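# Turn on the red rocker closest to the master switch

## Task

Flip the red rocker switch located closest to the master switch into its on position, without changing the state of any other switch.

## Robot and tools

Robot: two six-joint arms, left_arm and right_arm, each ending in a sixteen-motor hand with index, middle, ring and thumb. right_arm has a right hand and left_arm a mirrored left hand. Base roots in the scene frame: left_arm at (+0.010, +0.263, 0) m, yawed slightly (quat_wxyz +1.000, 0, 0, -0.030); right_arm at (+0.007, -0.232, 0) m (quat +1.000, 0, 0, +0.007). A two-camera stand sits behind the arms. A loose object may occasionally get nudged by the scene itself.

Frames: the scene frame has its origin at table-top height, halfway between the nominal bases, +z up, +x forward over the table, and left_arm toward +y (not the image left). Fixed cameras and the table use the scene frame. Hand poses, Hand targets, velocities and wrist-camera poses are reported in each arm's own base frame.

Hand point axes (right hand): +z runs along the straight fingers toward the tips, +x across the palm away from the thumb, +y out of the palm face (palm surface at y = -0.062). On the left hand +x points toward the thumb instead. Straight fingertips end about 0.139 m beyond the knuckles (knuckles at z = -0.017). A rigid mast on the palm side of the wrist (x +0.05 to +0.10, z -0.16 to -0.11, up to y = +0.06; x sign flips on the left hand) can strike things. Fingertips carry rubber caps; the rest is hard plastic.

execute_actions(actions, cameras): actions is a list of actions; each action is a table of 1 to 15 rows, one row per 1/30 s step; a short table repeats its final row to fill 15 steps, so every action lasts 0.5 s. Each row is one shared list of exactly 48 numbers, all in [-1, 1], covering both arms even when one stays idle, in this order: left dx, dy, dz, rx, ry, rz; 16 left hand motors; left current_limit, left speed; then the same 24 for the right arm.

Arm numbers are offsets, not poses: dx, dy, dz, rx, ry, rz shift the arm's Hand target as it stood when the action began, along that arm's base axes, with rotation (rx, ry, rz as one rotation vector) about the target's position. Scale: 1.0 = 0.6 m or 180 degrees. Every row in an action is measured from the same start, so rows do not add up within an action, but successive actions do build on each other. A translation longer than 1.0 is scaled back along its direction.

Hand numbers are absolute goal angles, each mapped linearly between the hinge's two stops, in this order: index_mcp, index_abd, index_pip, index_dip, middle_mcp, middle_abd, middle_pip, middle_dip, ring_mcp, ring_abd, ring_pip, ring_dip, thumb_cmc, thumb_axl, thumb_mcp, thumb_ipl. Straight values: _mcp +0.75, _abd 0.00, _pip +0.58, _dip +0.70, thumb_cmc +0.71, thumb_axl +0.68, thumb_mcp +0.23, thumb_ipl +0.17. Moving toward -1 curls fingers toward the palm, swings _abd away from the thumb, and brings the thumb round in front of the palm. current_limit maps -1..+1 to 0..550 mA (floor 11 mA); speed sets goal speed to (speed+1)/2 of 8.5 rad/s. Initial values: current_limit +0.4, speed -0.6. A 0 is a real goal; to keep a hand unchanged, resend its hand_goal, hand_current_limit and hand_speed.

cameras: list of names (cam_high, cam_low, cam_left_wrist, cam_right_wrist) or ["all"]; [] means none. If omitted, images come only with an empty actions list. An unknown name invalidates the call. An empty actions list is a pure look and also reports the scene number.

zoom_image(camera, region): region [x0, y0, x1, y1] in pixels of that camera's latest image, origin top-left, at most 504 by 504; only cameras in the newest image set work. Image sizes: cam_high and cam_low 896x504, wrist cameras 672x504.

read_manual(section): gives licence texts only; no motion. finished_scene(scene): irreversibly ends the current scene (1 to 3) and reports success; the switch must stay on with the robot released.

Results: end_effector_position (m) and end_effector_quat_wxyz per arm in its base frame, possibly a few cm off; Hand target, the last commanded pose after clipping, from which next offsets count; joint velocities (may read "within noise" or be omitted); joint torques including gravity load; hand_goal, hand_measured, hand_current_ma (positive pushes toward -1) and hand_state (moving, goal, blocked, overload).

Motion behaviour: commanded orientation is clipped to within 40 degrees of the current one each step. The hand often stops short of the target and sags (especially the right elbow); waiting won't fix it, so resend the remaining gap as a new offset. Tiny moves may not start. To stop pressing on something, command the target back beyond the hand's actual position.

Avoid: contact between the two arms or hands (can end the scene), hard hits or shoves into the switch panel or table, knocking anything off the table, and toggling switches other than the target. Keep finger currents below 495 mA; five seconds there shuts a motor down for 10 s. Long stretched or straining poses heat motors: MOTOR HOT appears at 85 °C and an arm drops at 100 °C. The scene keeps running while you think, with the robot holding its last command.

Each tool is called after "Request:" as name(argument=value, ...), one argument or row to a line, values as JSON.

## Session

Request:
execute_actions(
  actions=[],
)

Request:
zoom_image(
  camera="cam_high",
  region=[370, 100, 630, 300],
)

Request:
zoom_image(
  camera="cam_low",
  region=[350, 130, 610, 280],
)

Scene clock: 0.00 s.
left_arm: end_effector_position=(+0.0837, +0.2208, +0.3187) hand_goal=(+0.754, +0.000, +0.576, +0.696, +0.754, +0.000, +0.576, +0.696, +0.754, +0.000, +0.576, +0.696, +0.714, +0.678, +0.226, +0.168) hand_measured=(+0.754, +0.000, +0.576, +0.696, +0.754, +0.000, +0.576, +0.696, +0.754, +0.000, +0.576, +0.696, +0.714, +0.678, +0.226, +0.168) hand_current_ma=(+0, +0, +0, +0, +0, +0, +0, +0, +0, +0, +0, +0, +0, +0, +0, +0) hand_state=(goal, goal, goal, goal, goal, goal, goal, goal, goal, goal, goal, goal, goal, goal, goal, goal) hand_current_limit=0.40 hand_speed=-0.60 end_effector_quat_wxyz=(+0.041, -0.172, +0.943, +0.282) | right_arm: end_effector_position=(+0.5174, +0.4534, +0.2470) hand_goal=(+0.754, +0.000, +0.576, +0.696, +0.754, +0.000, +0.576, +0.696, +0.754, +0.000, +0.576, +0.696, +0.714, +0.678, +0.226, +0.168) hand_measured=(+0.754, +0.000, +0.576, +0.696, +0.754, +0.000, +0.576, +0.696, +0.754, +0.000, +0.576, +0.696, +0.714, +0.678, +0.226, +0.168) hand_current_ma=(+0, +0, +0, +0, +0, +0, +0, +0, +0, +0, +0, +0, +0, +0, +0, +0) hand_state=(goal, goal, goal, goal, goal, goal, goal, goal, goal, goal, goal, goal, goal, goal, goal, goal) hand_current_limit=0.40 hand_speed=-0.60 end_effector_quat_wxyz=(+0.529, +0.328, +0.660, +0.421)
Joint positions: left_arm=[0.451 0.649 0.865 -1.529 -0.524 -1.411] | right_arm=[0.862 1.88 1.032 0.739 0.649 -0.371]
Joint velocities: within noise
Joint torques (N m): no reading
Heat: left arm: hottest waist 27 °C; right arm: hottest elbow 29 °C.
Hand target: left_arm +0.0860, +0.2219, +0.3290; +0.053, -0.175, +0.941, +0.286 | right_arm +0.5200, +0.4563, +0.2669; +0.533, +0.331, +0.646, +0.436
camera_calibration:
cam_left_wrist: T_world_to_cam=[[0.931803, -0.313543, -0.182852, 0.0164809], [-0.214895, -0.882548, 0.418246, 0.00872093], [-0.292514, -0.350428, -0.889739, 0.501557], [0, 0, 0, 1]] pos_world=[0.133229, 0.188624, 0.445621]
cam_right_wrist: T_world_to_cam=[[0.200364, -0.360121, 0.911135, -0.131439], [-0.662721, -0.734759, -0.144673, 0.651243], [0.721565, -0.574841, -0.385879, 0.103423], [0, 0, 0, 1]] pos_world=[0.383301, 0.490624, 0.253884]

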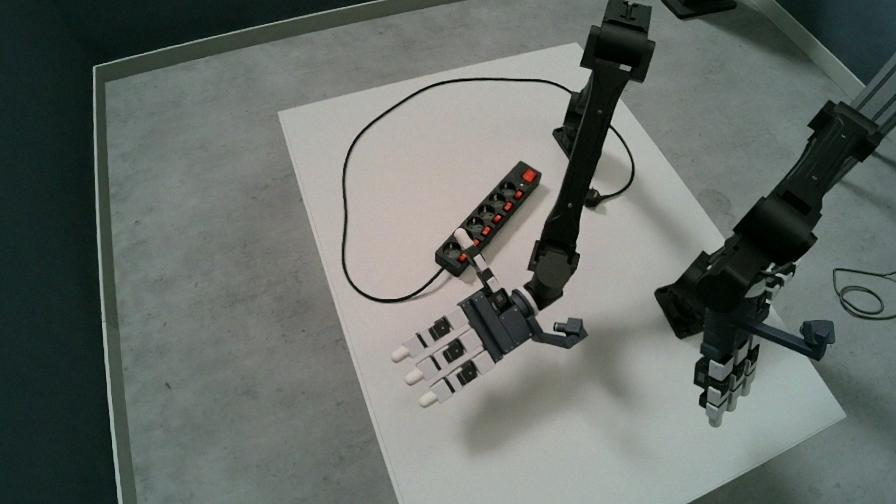

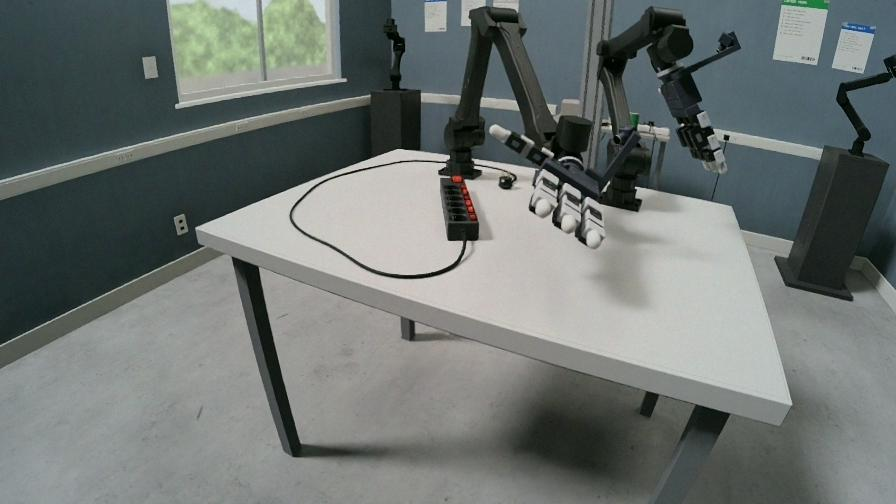

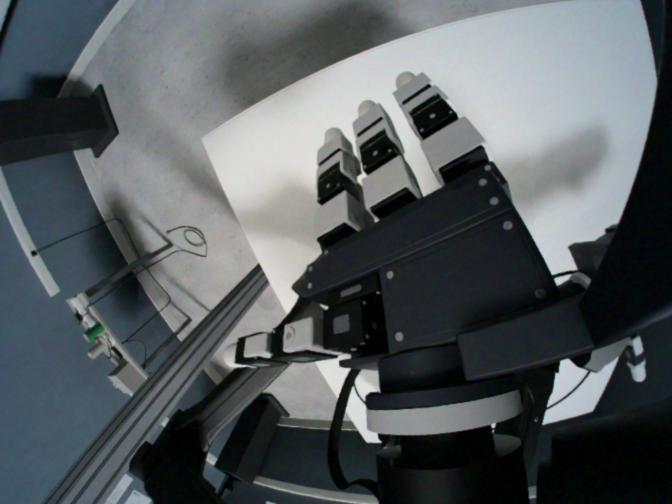

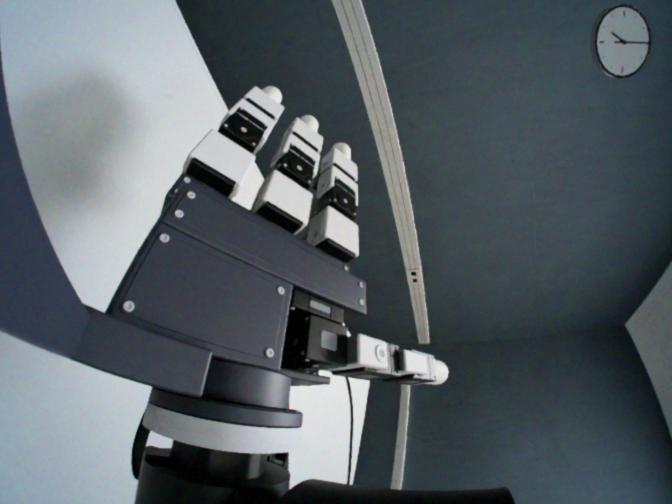

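Scaled by 1.938 from the camera's 896x504 image, which has a finer 1280x720 frame.

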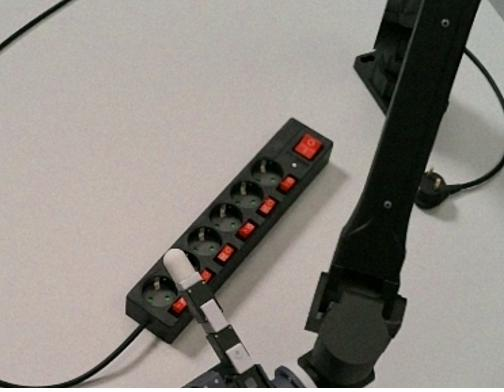

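Scaled by 1.938 from the camera's 896x504 image, which has a finer 1280x720 frame.

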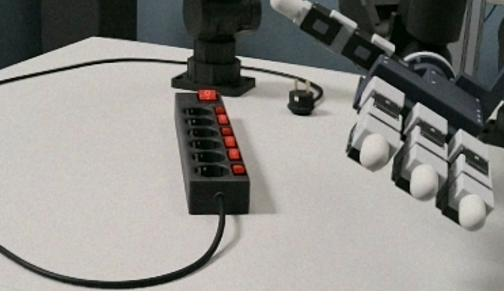

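Request:
zoom_image(
  camera="cam_high",
  region=[480, 155, 560, 225],
)

Request:
zoom_image(
  camera="cam_low",
  region=[430, 165, 500, 225],
)

Scaled by 6.300 from the camera's 896x504 image, which has a finer 1280x720 frame.

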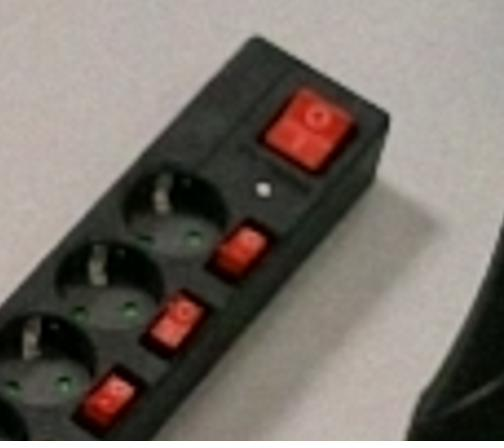

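Scaled by 7.200 from the camera's 896x504 image, which has a finer 1280x720 frame.

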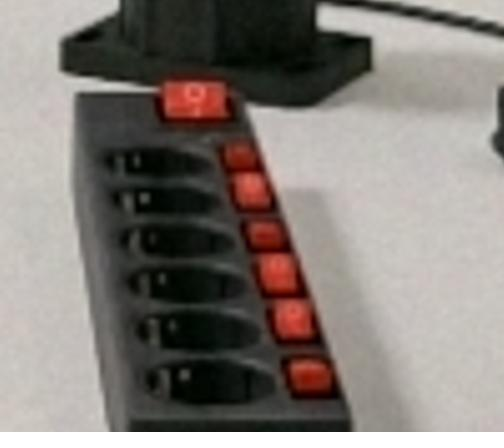

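Request:
execute_actions(
  actions=[
    [[0,0,0,0,0,0,0.754,0,0.576,0.696,0.754,0,0.576,0.696,0.754,0,0.576,0.696,0.714,0.678,0.226,0.168,0.4,-0.6,-0.015,-0.025,0.035,-0.04,0.048,0.03,0.5,0,0.4,0.5,0.5,0,0.4,0.5,0.754,0,0.576,0.696,0.714,0.678,0.226,0.168,0.4,-0.6],[0,0,0,0,0,0,0.754,0,0.576,0.696,0.754,0,0.576,0.696,0.754,0,0.576,0.696,0.714,0.678,0.226,0.168,0.4,-0.6,-0.033,-0.05,0.067,-0.079,0.0965,0.06,0.3,0,0.2,0.3,0.3,0,0.2,0.3,0.754,0,0.576,0.696,0.714,0.678,0.226,0.168,0.4,-0.6]],
    [[0,0,0,0,0,0,0.754,0,0.576,0.696,0.754,0,0.576,0.696,0.754,0,0.576,0.696,0.714,0.678,0.226,0.168,0.4,-0.6,-0.083,-0.108,0.033,-0.079,0.0965,0.06,-0.5,0,-0.5,-0.3,-0.5,0,-0.5,-0.3,0.754,0,0.576,0.696,0.714,0.678,0.226,0.168,0.4,-0.6]],
    [[0,0,0,0,0,0,0.754,0,0.576,0.696,0.754,0,0.576,0.696,0.754,0,0.576,0.696,0.714,0.678,0.226,0.168,0.4,-0.6,-0.092,-0.117,0,-0.079,0.0965,0.06,-0.5,0,-0.5,-0.3,-0.5,0,-0.5,-0.3,0.754,0,0.576,0.696,0.714,0.678,0.226,0.168,0.4,-0.6]],
    [[0,0,0,0,0,0,0.754,0,0.576,0.696,0.754,0,0.576,0.696,0.754,0,0.576,0.696,0.714,0.678,0.226,0.168,0.4,-0.6,-0.083,-0.1,-0.033,-0.079,0.0965,0.06,-0.5,0,-0.5,-0.3,-0.5,0,-0.5,-0.3,0.754,0,0.576,0.696,0.714,0.678,0.226,0.168,0.4,-0.6]],
    [[0,0,0,0,0,0,0.754,0,0.576,0.696,0.754,0,0.576,0.696,0.754,0,0.576,0.696,0.714,0.678,0.226,0.168,0.4,-0.6,-0.052,-0.052,-0.06,0,0,0,-0.5,0,-0.5,-0.3,-0.5,0,-0.5,-0.3,0.754,0,0.576,0.696,0.714,0.678,0.226,0.168,0.4,-0.6]],
    [[0,0,0,0,0,0,0.754,0,0.576,0.696,0.754,0,0.576,0.696,0.754,0,0.576,0.696,0.714,0.678,0.226,0.168,0.4,-0.6,0,0,-0.07,0,0,0,-0.5,0,-0.5,-0.3,-0.5,0,-0.5,-0.3,0.754,0,0.576,0.696,0.714,0.678,0.226,0.168,0.4,-0.6]],
  ],
  cameras=["cam_high","cam_low","cam_right_wrist"],
)

Request:
zoom_image(
  camera="cam_high",
  region=[470, 145, 570, 225],
)

Request:
zoom_image(
  camera="cam_low",
  region=[420, 135, 510, 225],
)

Request:
zoom_image(
  camera="cam_right_wrist",
  region=[180, 0, 380, 140],
)

Scene clock: 8.23 s.
left_arm: end_effector_position=(+0.0837, +0.2208, +0.3187) hand_goal=(+0.754, +0.000, +0.576, +0.696, +0.754, +0.000, +0.576, +0.696, +0.754, +0.000, +0.576, +0.696, +0.714, +0.678, +0.226, +0.168) hand_measured=(+0.756, +0.000, +0.576, +0.696, +0.756, +0.000, +0.576, +0.696, +0.756, +0.000, +0.576, +0.696, +0.716, +0.678, +0.224, +0.168) hand_current_ma=(+0, +0, +0, +0, +0, +0, +0, +0, +0, +0, +0, +0, +1, +0, -1, +0) hand_state=(goal, goal, goal, goal, goal, goal, goal, goal, goal, goal, goal, goal, goal, goal, goal, goal) hand_current_limit=0.40 hand_speed=-0.60 end_effector_quat_wxyz=(+0.041, -0.172, +0.943, +0.282) | right_arm: end_effector_position=(+0.3097, +0.2007, +0.2257) hand_goal=(-0.500, +0.000, -0.500, -0.300, -0.500, +0.000, -0.500, -0.300, +0.754, +0.000, +0.576, +0.696, +0.714, +0.678, +0.226, +0.168) hand_measured=(-0.484, +0.000, -0.498, -0.298, -0.486, +0.000, -0.498, -0.298, +0.754, -0.002, +0.576, +0.696, +0.714, +0.678, +0.224, +0.168) hand_current_ma=(+41, -1, +3, +3, +34, -1, +2, +3, +0, -1, +1, +0, +1, -1, -6, +0) hand_state=(goal, goal, goal, goal, goal, goal, goal, goal, goal, goal, goal, goal, goal, goal, goal, goal) hand_current_limit=0.40 hand_speed=-0.60 end_effector_quat_wxyz=(-0.008, +0.000, +1.000, -0.004)
Joint positions: left_arm=[0.451 0.649 0.865 -1.529 -0.524 -1.411] | right_arm=[0.386 1.162 1.081 -1.509 0.002 -1.186]
Joint torques (N m): left_arm=[1.61 0.32 9.06 1.2 -0.7 0.1] | right_arm=[-1.73 -5.66 9.81 0.77 -0.08 -0.09]
Heat: left arm: hottest waist 27 °C; right arm: hottest elbow 30 °C.
Hand target: left_arm +0.0860, +0.2219, +0.3290; +0.053, -0.175, +0.941, +0.286 | right_arm +0.3143, +0.2000, +0.2291; +0.000, +0.000, +1.000, -0.001
Off the commanded pose: left_arm 0.011 m, 2 deg | right_arm 0.006 m, 1 deg.
camera_calibration:
cam_right_wrist: T_world_to_cam=[[0.744563, 0.664844, -0.0600687, -0.316488], [0.448935, -0.432099, 0.782143, -0.28936], [0.494047, -0.609322, -0.620197, 0.230048], [0, 0, 0, 1]] pos_world=[0.251895, 0.225556, 0.349985]
Images, in order (width x height): cam_high 896x504, cam_low 896x504, cam_right_wrist 672x504.

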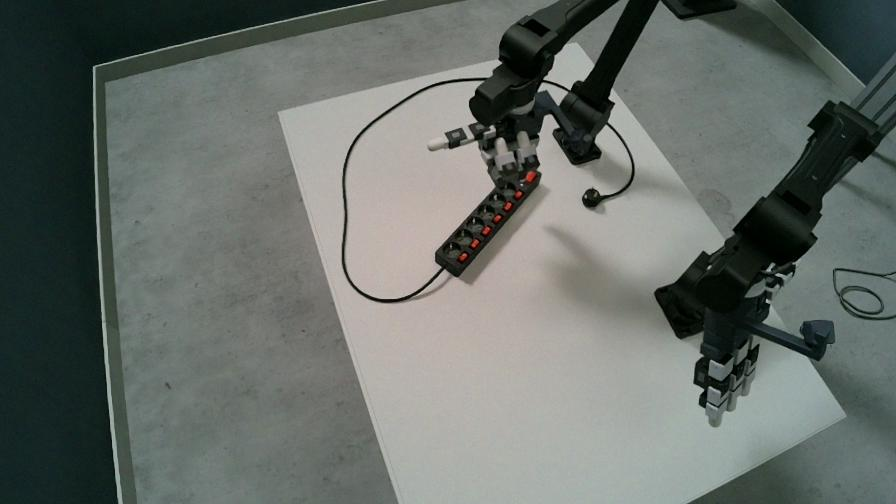

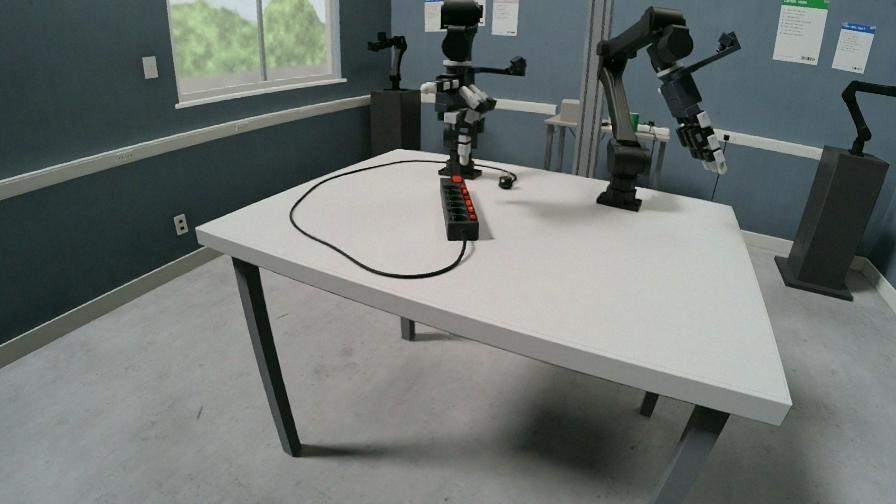

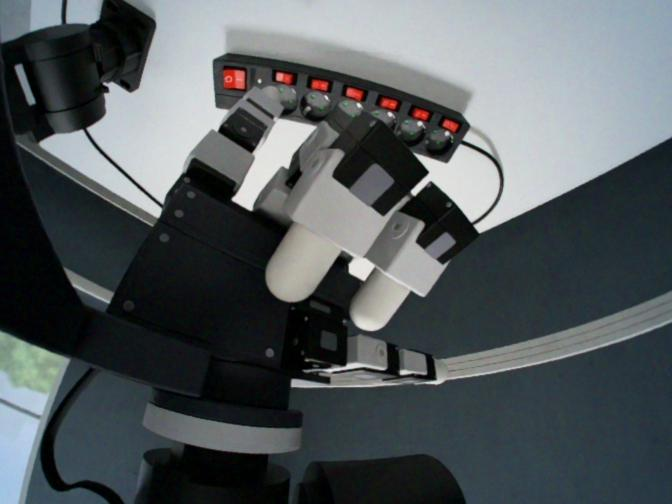

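Scaled by 5.040 from the camera's 896x504 image, which has a finer 1280x720 frame.

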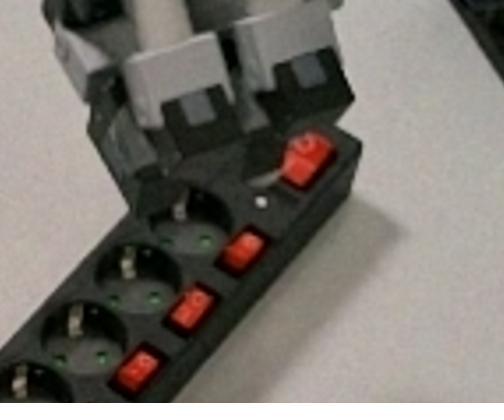

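Scaled by 5.600 from the camera's 896x504 image, which has a finer 1280x720 frame.

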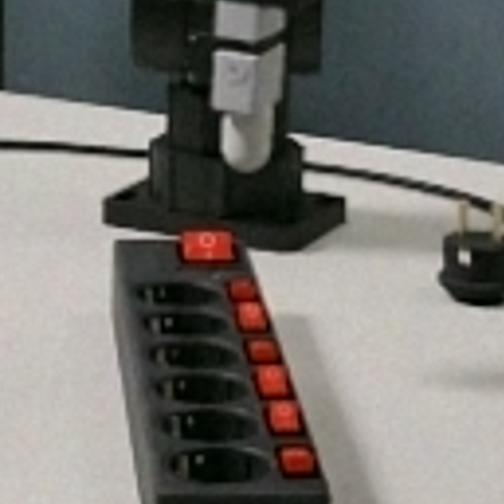

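Scaled by 2.520 from the camera's 672x504 image, which has a finer 960x720 frame.

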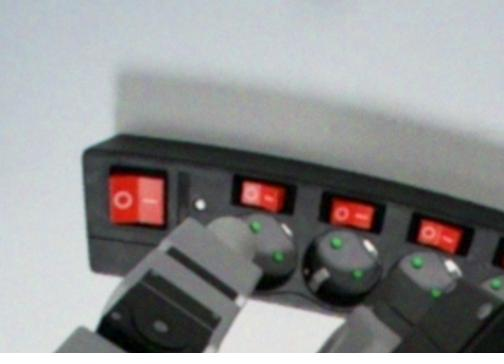

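Request:
execute_actions(
  actions=[
    [[0,0,0,0,0,0,0.754,0,0.576,0.696,0.754,0,0.576,0.696,0.754,0,0.576,0.696,0.714,0.678,0.226,0.168,0.4,-0.6,0.007,0.002,-0.058,0,0,0,-0.5,0,-0.5,-0.3,-0.5,0,-0.5,-0.3,0.754,0,0.576,0.696,0.714,0.678,0.226,0.168,0.4,-0.6]],
  ],
  cameras=["cam_high","cam_low","cam_right_wrist"],
)

Request:
zoom_image(
  camera="cam_high",
  region=[480, 155, 560, 225],
)

Request:
zoom_image(
  camera="cam_low",
  region=[430, 155, 500, 215],
)

Request:
zoom_image(
  camera="cam_right_wrist",
  region=[200, 20, 360, 140],
)

Scene clock: 11.27 s.
left_arm: end_effector_position=(+0.0837, +0.2208, +0.3187) hand_goal=(+0.754, +0.000, +0.576, +0.696, +0.754, +0.000, +0.576, +0.696, +0.754, +0.000, +0.576, +0.696, +0.714, +0.678, +0.226, +0.168) hand_measured=(+0.756, +0.000, +0.576, +0.696, +0.756, +0.000, +0.576, +0.696, +0.756, +0.000, +0.576, +0.696, +0.716, +0.678, +0.224, +0.168) hand_current_ma=(+0, +0, +0, +0, +0, +0, +0, +0, +0, +0, +0, +0, +1, +0, -1, +0) hand_state=(goal, goal, goal, goal, goal, goal, goal, goal, goal, goal, goal, goal, goal, goal, goal, goal) hand_current_limit=0.40 hand_speed=-0.60 end_effector_quat_wxyz=(+0.041, -0.172, +0.943, +0.282) | right_arm: end_effector_position=(+0.3137, +0.2019, +0.1924) hand_goal=(-0.500, +0.000, -0.500, -0.300, -0.500, +0.000, -0.500, -0.300, +0.754, +0.000, +0.576, +0.696, +0.714, +0.678, +0.226, +0.168) hand_measured=(-0.484, +0.000, -0.498, -0.298, -0.486, +0.000, -0.498, -0.298, +0.754, -0.002, +0.576, +0.696, +0.714, +0.678, +0.224, +0.168) hand_current_ma=(+41, -1, +3, +3, +34, -1, +2, +3, +0, -1, +1, +0, +1, -1, -6, +0) hand_state=(goal, goal, goal, goal, goal, goal, goal, goal, goal, goal, goal, goal, goal, goal, goal, goal) hand_current_limit=0.40 hand_speed=-0.60 end_effector_quat_wxyz=(-0.007, +0.000, +1.000, -0.004)
Joint positions: left_arm=[0.451 0.649 0.865 -1.529 -0.524 -1.411] | right_arm=[0.384 1.182 1.009 -1.413 0.002 -1.187]
Joint torques (N m): left_arm=[1.61 0.44 9.11 1.13 -0.69 0.1] | right_arm=[-1.73 -5.95 9.7 0.81 -0.08 -0.1]
Heat: left arm: hottest waist 27 °C; right arm: hottest elbow 31 °C.
Hand target: left_arm +0.0860, +0.2219, +0.3290; +0.053, -0.175, +0.941, +0.286 | right_arm +0.3184, +0.2012, +0.1942; +0.000, -0.001, +1.000, -0.001
Off the commanded pose: left_arm 0.011 m, 2 deg | right_arm 0.005 m, 1 deg.
camera_calibration:
cam_right_wrist: T_world_to_cam=[[0.744545, 0.665185, -0.0564031, -0.32307], [0.446277, -0.433118, 0.7831, -0.263649], [0.496478, -0.608225, -0.619332, 0.207071], [0, 0, 0, 1]] pos_world=[0.255394, 0.226656, 0.316487]
Images, in order (width x height): cam_high 896x504, cam_low 896x504, cam_right_wrist 672x504.

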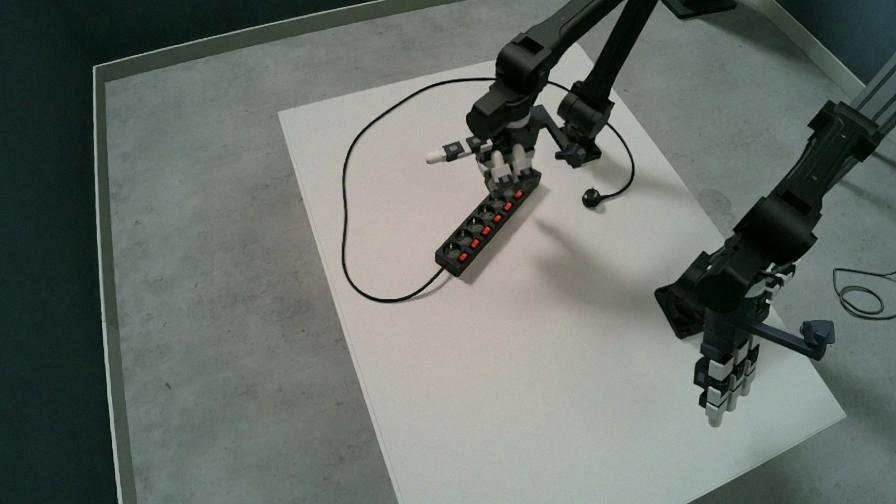

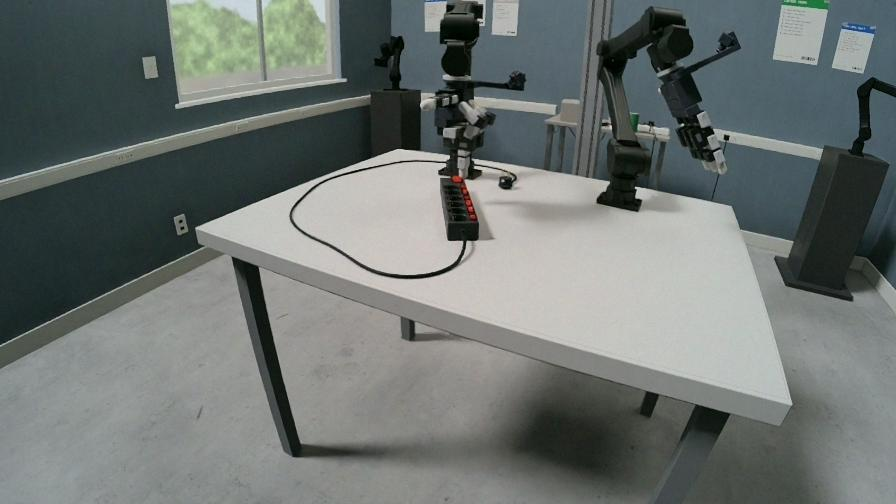

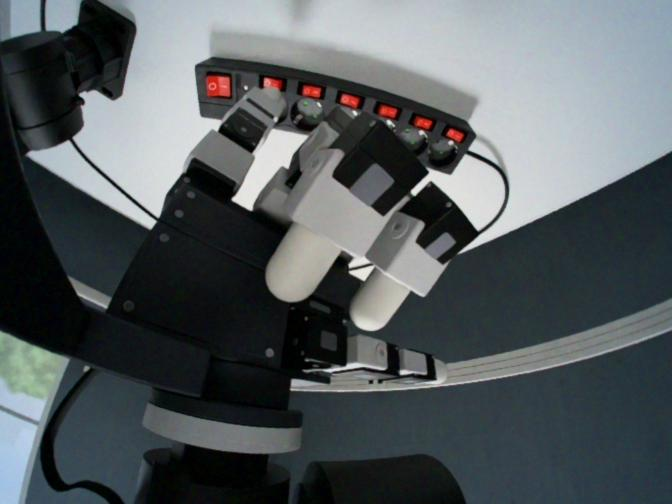

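Scaled by 6.300 from the camera's 896x504 image, which has a finer 1280x720 frame.

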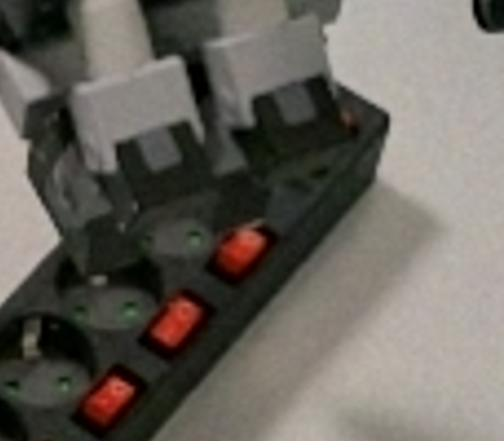

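Scaled by 7.200 from the camera's 896x504 image, which has a finer 1280x720 frame.

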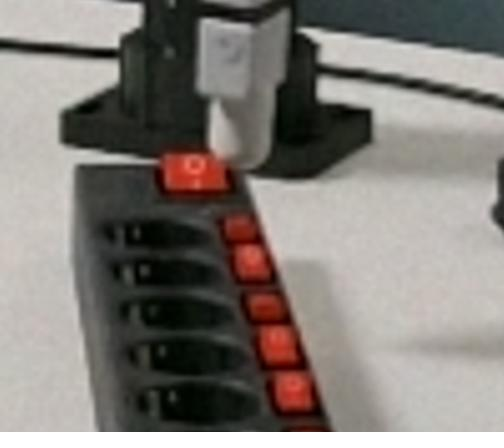

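Scaled by 3.150 from the camera's 672x504 image, which has a finer 960x720 frame.

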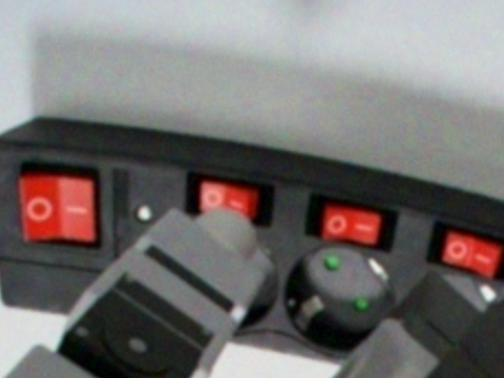

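Request:
execute_actions(
  actions=[
    [[0,0,0,0,0,0,0.754,0,0.576,0.696,0.754,0,0.576,0.696,0.754,0,0.576,0.696,0.714,0.678,0.226,0.168,0.4,-0.6,0,0,-0.01,0,0,0,-0.5,0,-0.5,-0.3,-0.5,0,-0.5,-0.3,0.754,0,0.576,0.696,0.714,0.678,0.226,0.168,0.4,-0.6],[0,0,0,0,0,0,0.754,0,0.576,0.696,0.754,0,0.576,0.696,0.754,0,0.576,0.696,0.714,0.678,0.226,0.168,0.4,-0.6,0,0,-0.02,0,0,0,-0.5,0,-0.5,-0.3,-0.5,0,-0.5,-0.3,0.754,0,0.576,0.696,0.714,0.678,0.226,0.168,0.4,-0.6]],
    [[0,0,0,0,0,0,0.754,0,0.576,0.696,0.754,0,0.576,0.696,0.754,0,0.576,0.696,0.714,0.678,0.226,0.168,0.4,-0.6,-0.003,-0.001,-0.02,-0.0007,0.0018,0,-0.5,0,-0.5,-0.3,-0.5,0,-0.5,-0.3,0.754,0,0.576,0.696,0.714,0.678,0.226,0.168,0.4,-0.6],[0,0,0,0,0,0,0.754,0,0.576,0.696,0.754,0,0.576,0.696,0.754,0,0.576,0.696,0.714,0.678,0.226,0.168,0.4,-0.6,-0.0065,-0.0027,-0.042,-0.0015,0.0037,0,-0.5,0,-0.5,-0.3,-0.5,0,-0.5,-0.3,0.754,0,0.576,0.696,0.714,0.678,0.226,0.168,0.4,-0.6]],
  ],
  cameras=["cam_high","cam_low","cam_right_wrist"],
)

Request:
zoom_image(
  camera="cam_low",
  region=[430, 155, 500, 215],
)

Request:
zoom_image(
  camera="cam_right_wrist",
  region=[200, 20, 360, 140],
)

Scene clock: 14.57 s.
left_arm: end_effector_position=(+0.0837, +0.2208, +0.3187) hand_goal=(+0.754, +0.000, +0.576, +0.696, +0.754, +0.000, +0.576, +0.696, +0.754, +0.000, +0.576, +0.696, +0.714, +0.678, +0.226, +0.168) hand_measured=(+0.756, +0.000, +0.576, +0.696, +0.756, +0.000, +0.576, +0.696, +0.756, +0.000, +0.576, +0.696, +0.716, +0.678, +0.224, +0.168) hand_current_ma=(+0, +0, +0, +0, +0, +0, +0, +0, +0, +0, +0, +0, +1, +0, -1, +0) hand_state=(goal, goal, goal, goal, goal, goal, goal, goal, goal, goal, goal, goal, goal, goal, goal, goal) hand_current_limit=0.40 hand_speed=-0.60 end_effector_quat_wxyz=(+0.041, -0.172, +0.943, +0.282) | right_arm: end_effector_position=(+0.3135, +0.2017, +0.1672) hand_goal=(-0.500, +0.000, -0.500, -0.300, -0.500, +0.000, -0.500, -0.300, +0.754, +0.000, +0.576, +0.696, +0.714, +0.678, +0.226, +0.168) hand_measured=(-0.484, +0.000, -0.498, -0.298, -0.486, +0.000, -0.498, -0.298, +0.752, +0.004, +0.576, +0.696, +0.714, +0.678, +0.222, +0.168) hand_current_ma=(+41, -1, +3, +3, +34, -1, +2, +3, -2, +4, +0, +0, +1, -1, -7, +0) hand_state=(goal, goal, goal, goal, goal, goal, goal, goal, goal, goal, goal, goal, goal, goal, goal, goal) hand_current_limit=0.40 hand_speed=-0.60 end_effector_quat_wxyz=(-0.001, +0.000, +1.000, -0.001)
Joint positions: left_arm=[0.451 0.649 0.865 -1.529 -0.524 -1.411] | right_arm=[0.384 1.189 0.945 -1.331 0.001 -1.188]
Joint torques (N m): left_arm=[1.55 0.09 9.07 1.09 -0.69 0.09] | right_arm=[-1.67 -5.01 7.84 1.11 -0.07 -0.09]
Heat: left arm: hottest waist 27 °C; right arm: hottest elbow 31 °C.
Hand target: left_arm +0.0860, +0.2219, +0.3290; +0.053, -0.175, +0.941, +0.286 | right_arm +0.3147, +0.1996, +0.1571; -0.006, +0.000, +1.000, -0.003
Off the commanded pose: left_arm 0.011 m, 2 deg | right_arm 0.010 m, 1 deg.
camera_calibration:
cam_right_wrist: T_world_to_cam=[[0.745021, 0.665483, -0.0455679, -0.326209], [0.438142, -0.436709, 0.785695, -0.241247], [0.502967, -0.605324, -0.616934, 0.188367], [0, 0, 0, 1]] pos_world=[0.253991, 0.225755, 0.290892]
Images, in order (width x height): cam_high 896x504, cam_low 896x504, cam_right_wrist 672x504.

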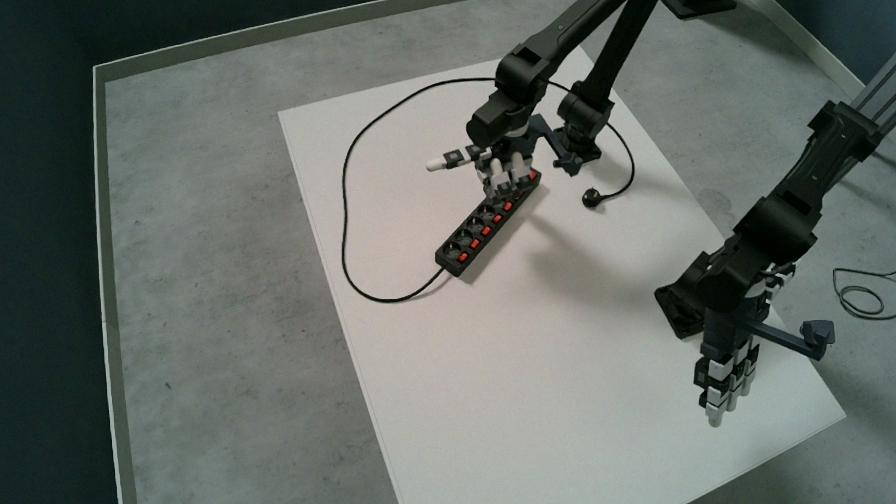

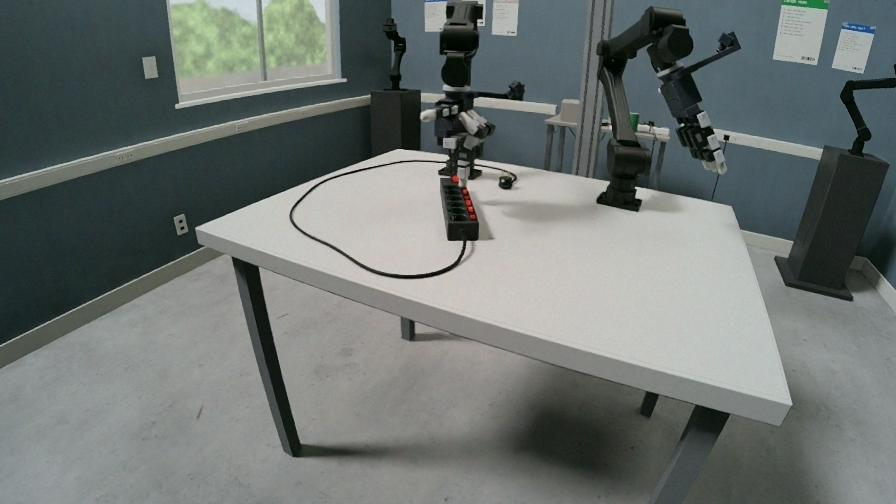

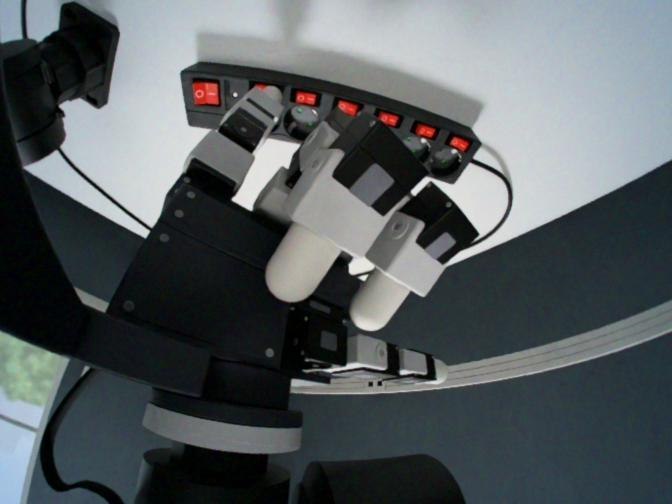

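Scaled by 7.200 from the camera's 896x504 image, which has a finer 1280x720 frame.

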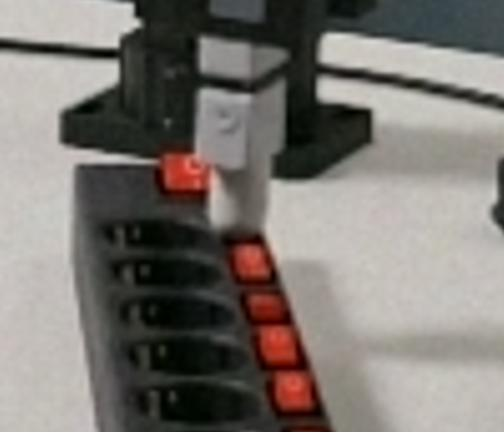

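Scaled by 3.150 from the camera's 672x504 image, which has a finer 960x720 frame.

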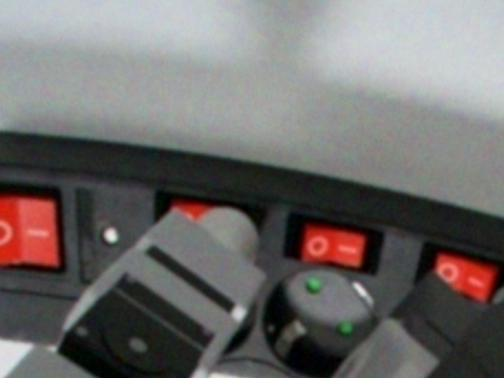

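Request:
execute_actions(
  actions=[
    [[0,0,0,0,0,0,0.754,0,0.576,0.696,0.754,0,0.576,0.696,0.754,0,0.576,0.696,0.714,0.678,0.226,0.168,0.4,-0.6,0.003,0.001,0.05,0.0007,-0.0018,0,-0.5,0,-0.5,-0.3,-0.5,0,-0.5,-0.3,0.754,0,0.576,0.696,0.714,0.678,0.226,0.168,0.4,-0.6],[0,0,0,0,0,0,0.754,0,0.576,0.696,0.754,0,0.576,0.696,0.754,0,0.576,0.696,0.714,0.678,0.226,0.168,0.4,-0.6,0.0065,0.0027,0.13,0.0015,-0.0037,0,-0.5,0,-0.5,-0.3,-0.5,0,-0.5,-0.3,0.754,0,0.576,0.696,0.714,0.678,0.226,0.168,0.4,-0.6]],
  ],
  cameras=["cam_high","cam_low","cam_right_wrist"],
)

Request:
zoom_image(
  camera="cam_low",
  region=[430, 165, 500, 225],
)

Request:
zoom_image(
  camera="cam_high",
  region=[480, 155, 560, 225],
)

Request:
zoom_image(
  camera="cam_right_wrist",
  region=[200, 20, 360, 140],
)

Scene clock: 16.67 s.
left_arm: end_effector_position=(+0.0837, +0.2208, +0.3187) hand_goal=(+0.754, +0.000, +0.576, +0.696, +0.754, +0.000, +0.576, +0.696, +0.754, +0.000, +0.576, +0.696, +0.714, +0.678, +0.226, +0.168) hand_measured=(+0.756, +0.000, +0.576, +0.696, +0.756, +0.000, +0.576, +0.696, +0.756, +0.000, +0.576, +0.696, +0.716, +0.678, +0.224, +0.168) hand_current_ma=(+0, +0, +0, +0, +0, +0, +0, +0, +0, +0, +0, +0, +1, +0, -1, +0) hand_state=(goal, goal, goal, goal, goal, goal, goal, goal, goal, goal, goal, goal, goal, goal, goal, goal) hand_current_limit=0.40 hand_speed=-0.60 end_effector_quat_wxyz=(+0.041, -0.172, +0.943, +0.282) | right_arm: end_effector_position=(+0.3044, +0.1981, +0.2109) hand_goal=(-0.500, +0.000, -0.500, -0.300, -0.500, +0.000, -0.500, -0.300, +0.754, +0.000, +0.576, +0.696, +0.714, +0.678, +0.226, +0.168) hand_measured=(-0.484, +0.000, -0.498, -0.298, -0.486, +0.000, -0.498, -0.298, +0.750, +0.002, +0.574, +0.696, +0.714, +0.678, +0.222, +0.168) hand_current_ma=(+41, -1, +3, +3, +34, -1, +2, +3, -7, +4, -2, +0, +1, -1, -7, +0) hand_state=(goal, goal, goal, goal, goal, goal, goal, goal, goal, goal, goal, goal, goal, goal, goal, goal) hand_current_limit=0.40 hand_speed=-0.60 end_effector_quat_wxyz=(-0.022, -0.001, +1.000, -0.010)
Joint positions: left_arm=[0.451 0.649 0.865 -1.529 -0.524 -1.411] | right_arm=[0.384 1.169 1.052 -1.501 0.001 -1.188]
Joint torques (N m): left_arm=[1.49 0.21 9.09 1.14 -0.7 0.1] | right_arm=[-1.67 -6.07 14.16 -0.02 -0.05 -0.09]
Heat: left arm: hottest waist 27 °C; right arm: hottest elbow 31 °C.
Hand target: left_arm +0.0860, +0.2219, +0.3290; +0.053, -0.175, +0.941, +0.286 | right_arm +0.3186, +0.2012, +0.2351; +0.000, -0.001, +1.000, -0.001
Off the commanded pose: left_arm 0.011 m, 2 deg | right_arm 0.028 m, 3 deg.
camera_calibration:
cam_right_wrist: T_world_to_cam=[[0.742044, 0.664652, -0.0872246, -0.305211], [0.470609, -0.42385, 0.773872, -0.283064], [0.477385, -0.615296, -0.627307, 0.229772], [0, 0, 0, 1]] pos_world=[0.250003, 0.22426, 0.336571]
Images, in order (width x height): cam_high 896x504, cam_low 896x504, cam_right_wrist 672x504.

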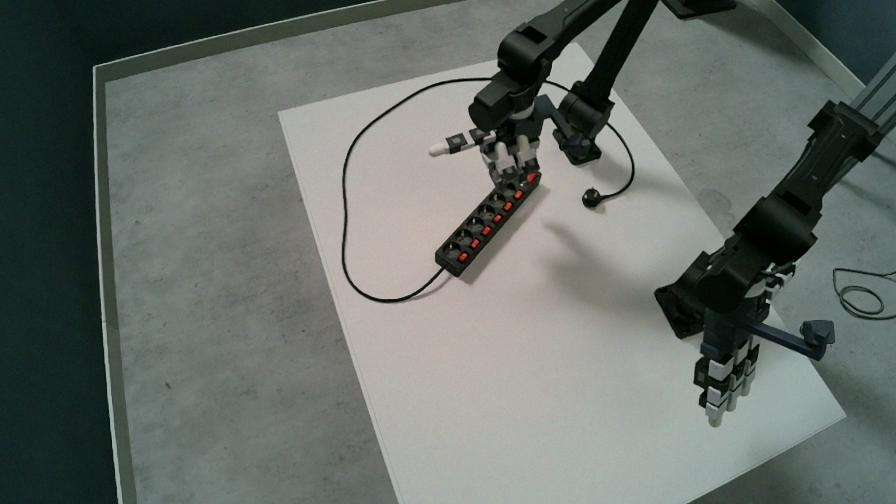

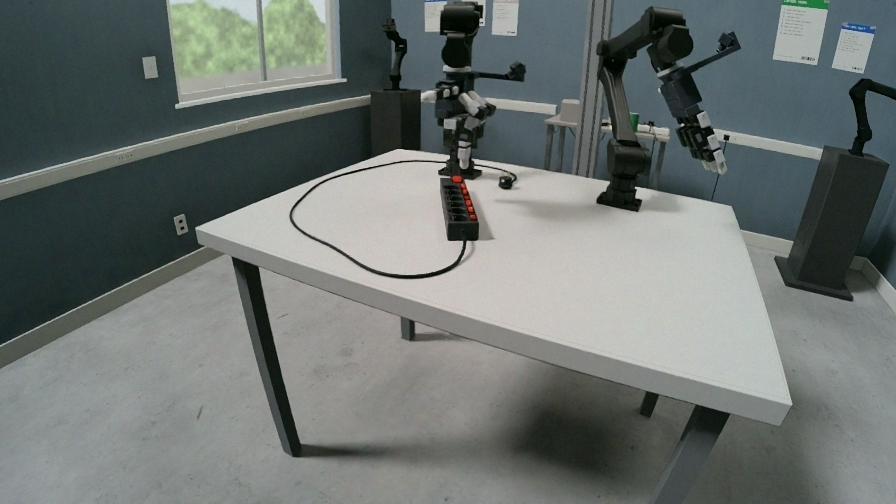

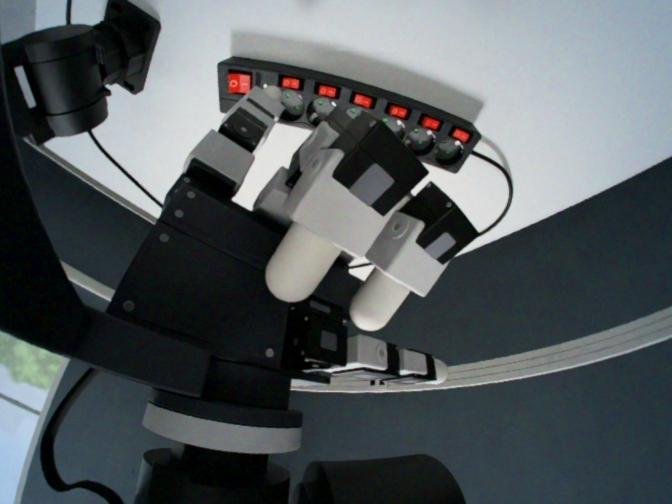

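Scaled by 7.200 from the camera's 896x504 image, which has a finer 1280x720 frame.

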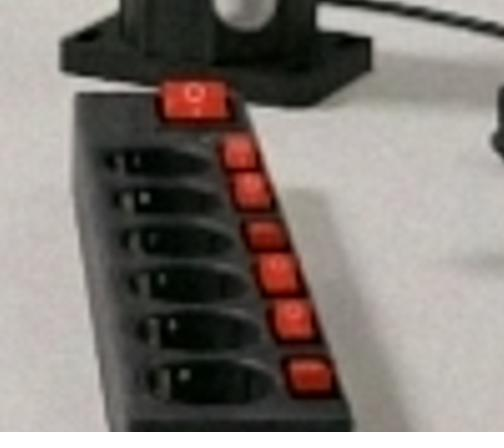

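Scaled by 6.300 from the camera's 896x504 image, which has a finer 1280x720 frame.

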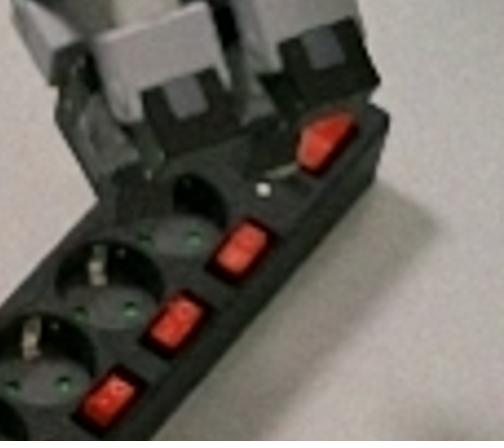

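Scaled by 3.150 from the camera's 672x504 image, which has a finer 960x720 frame.

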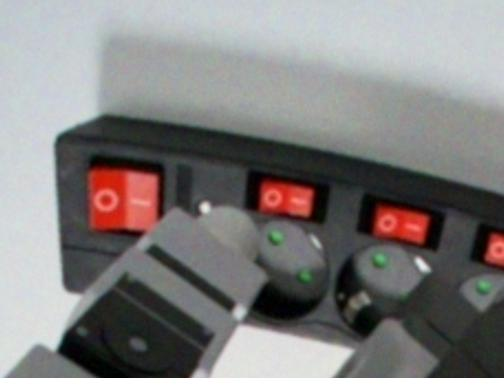

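Request:
finished_scene(
  scene=3,
)

The scene is finished: the task was done.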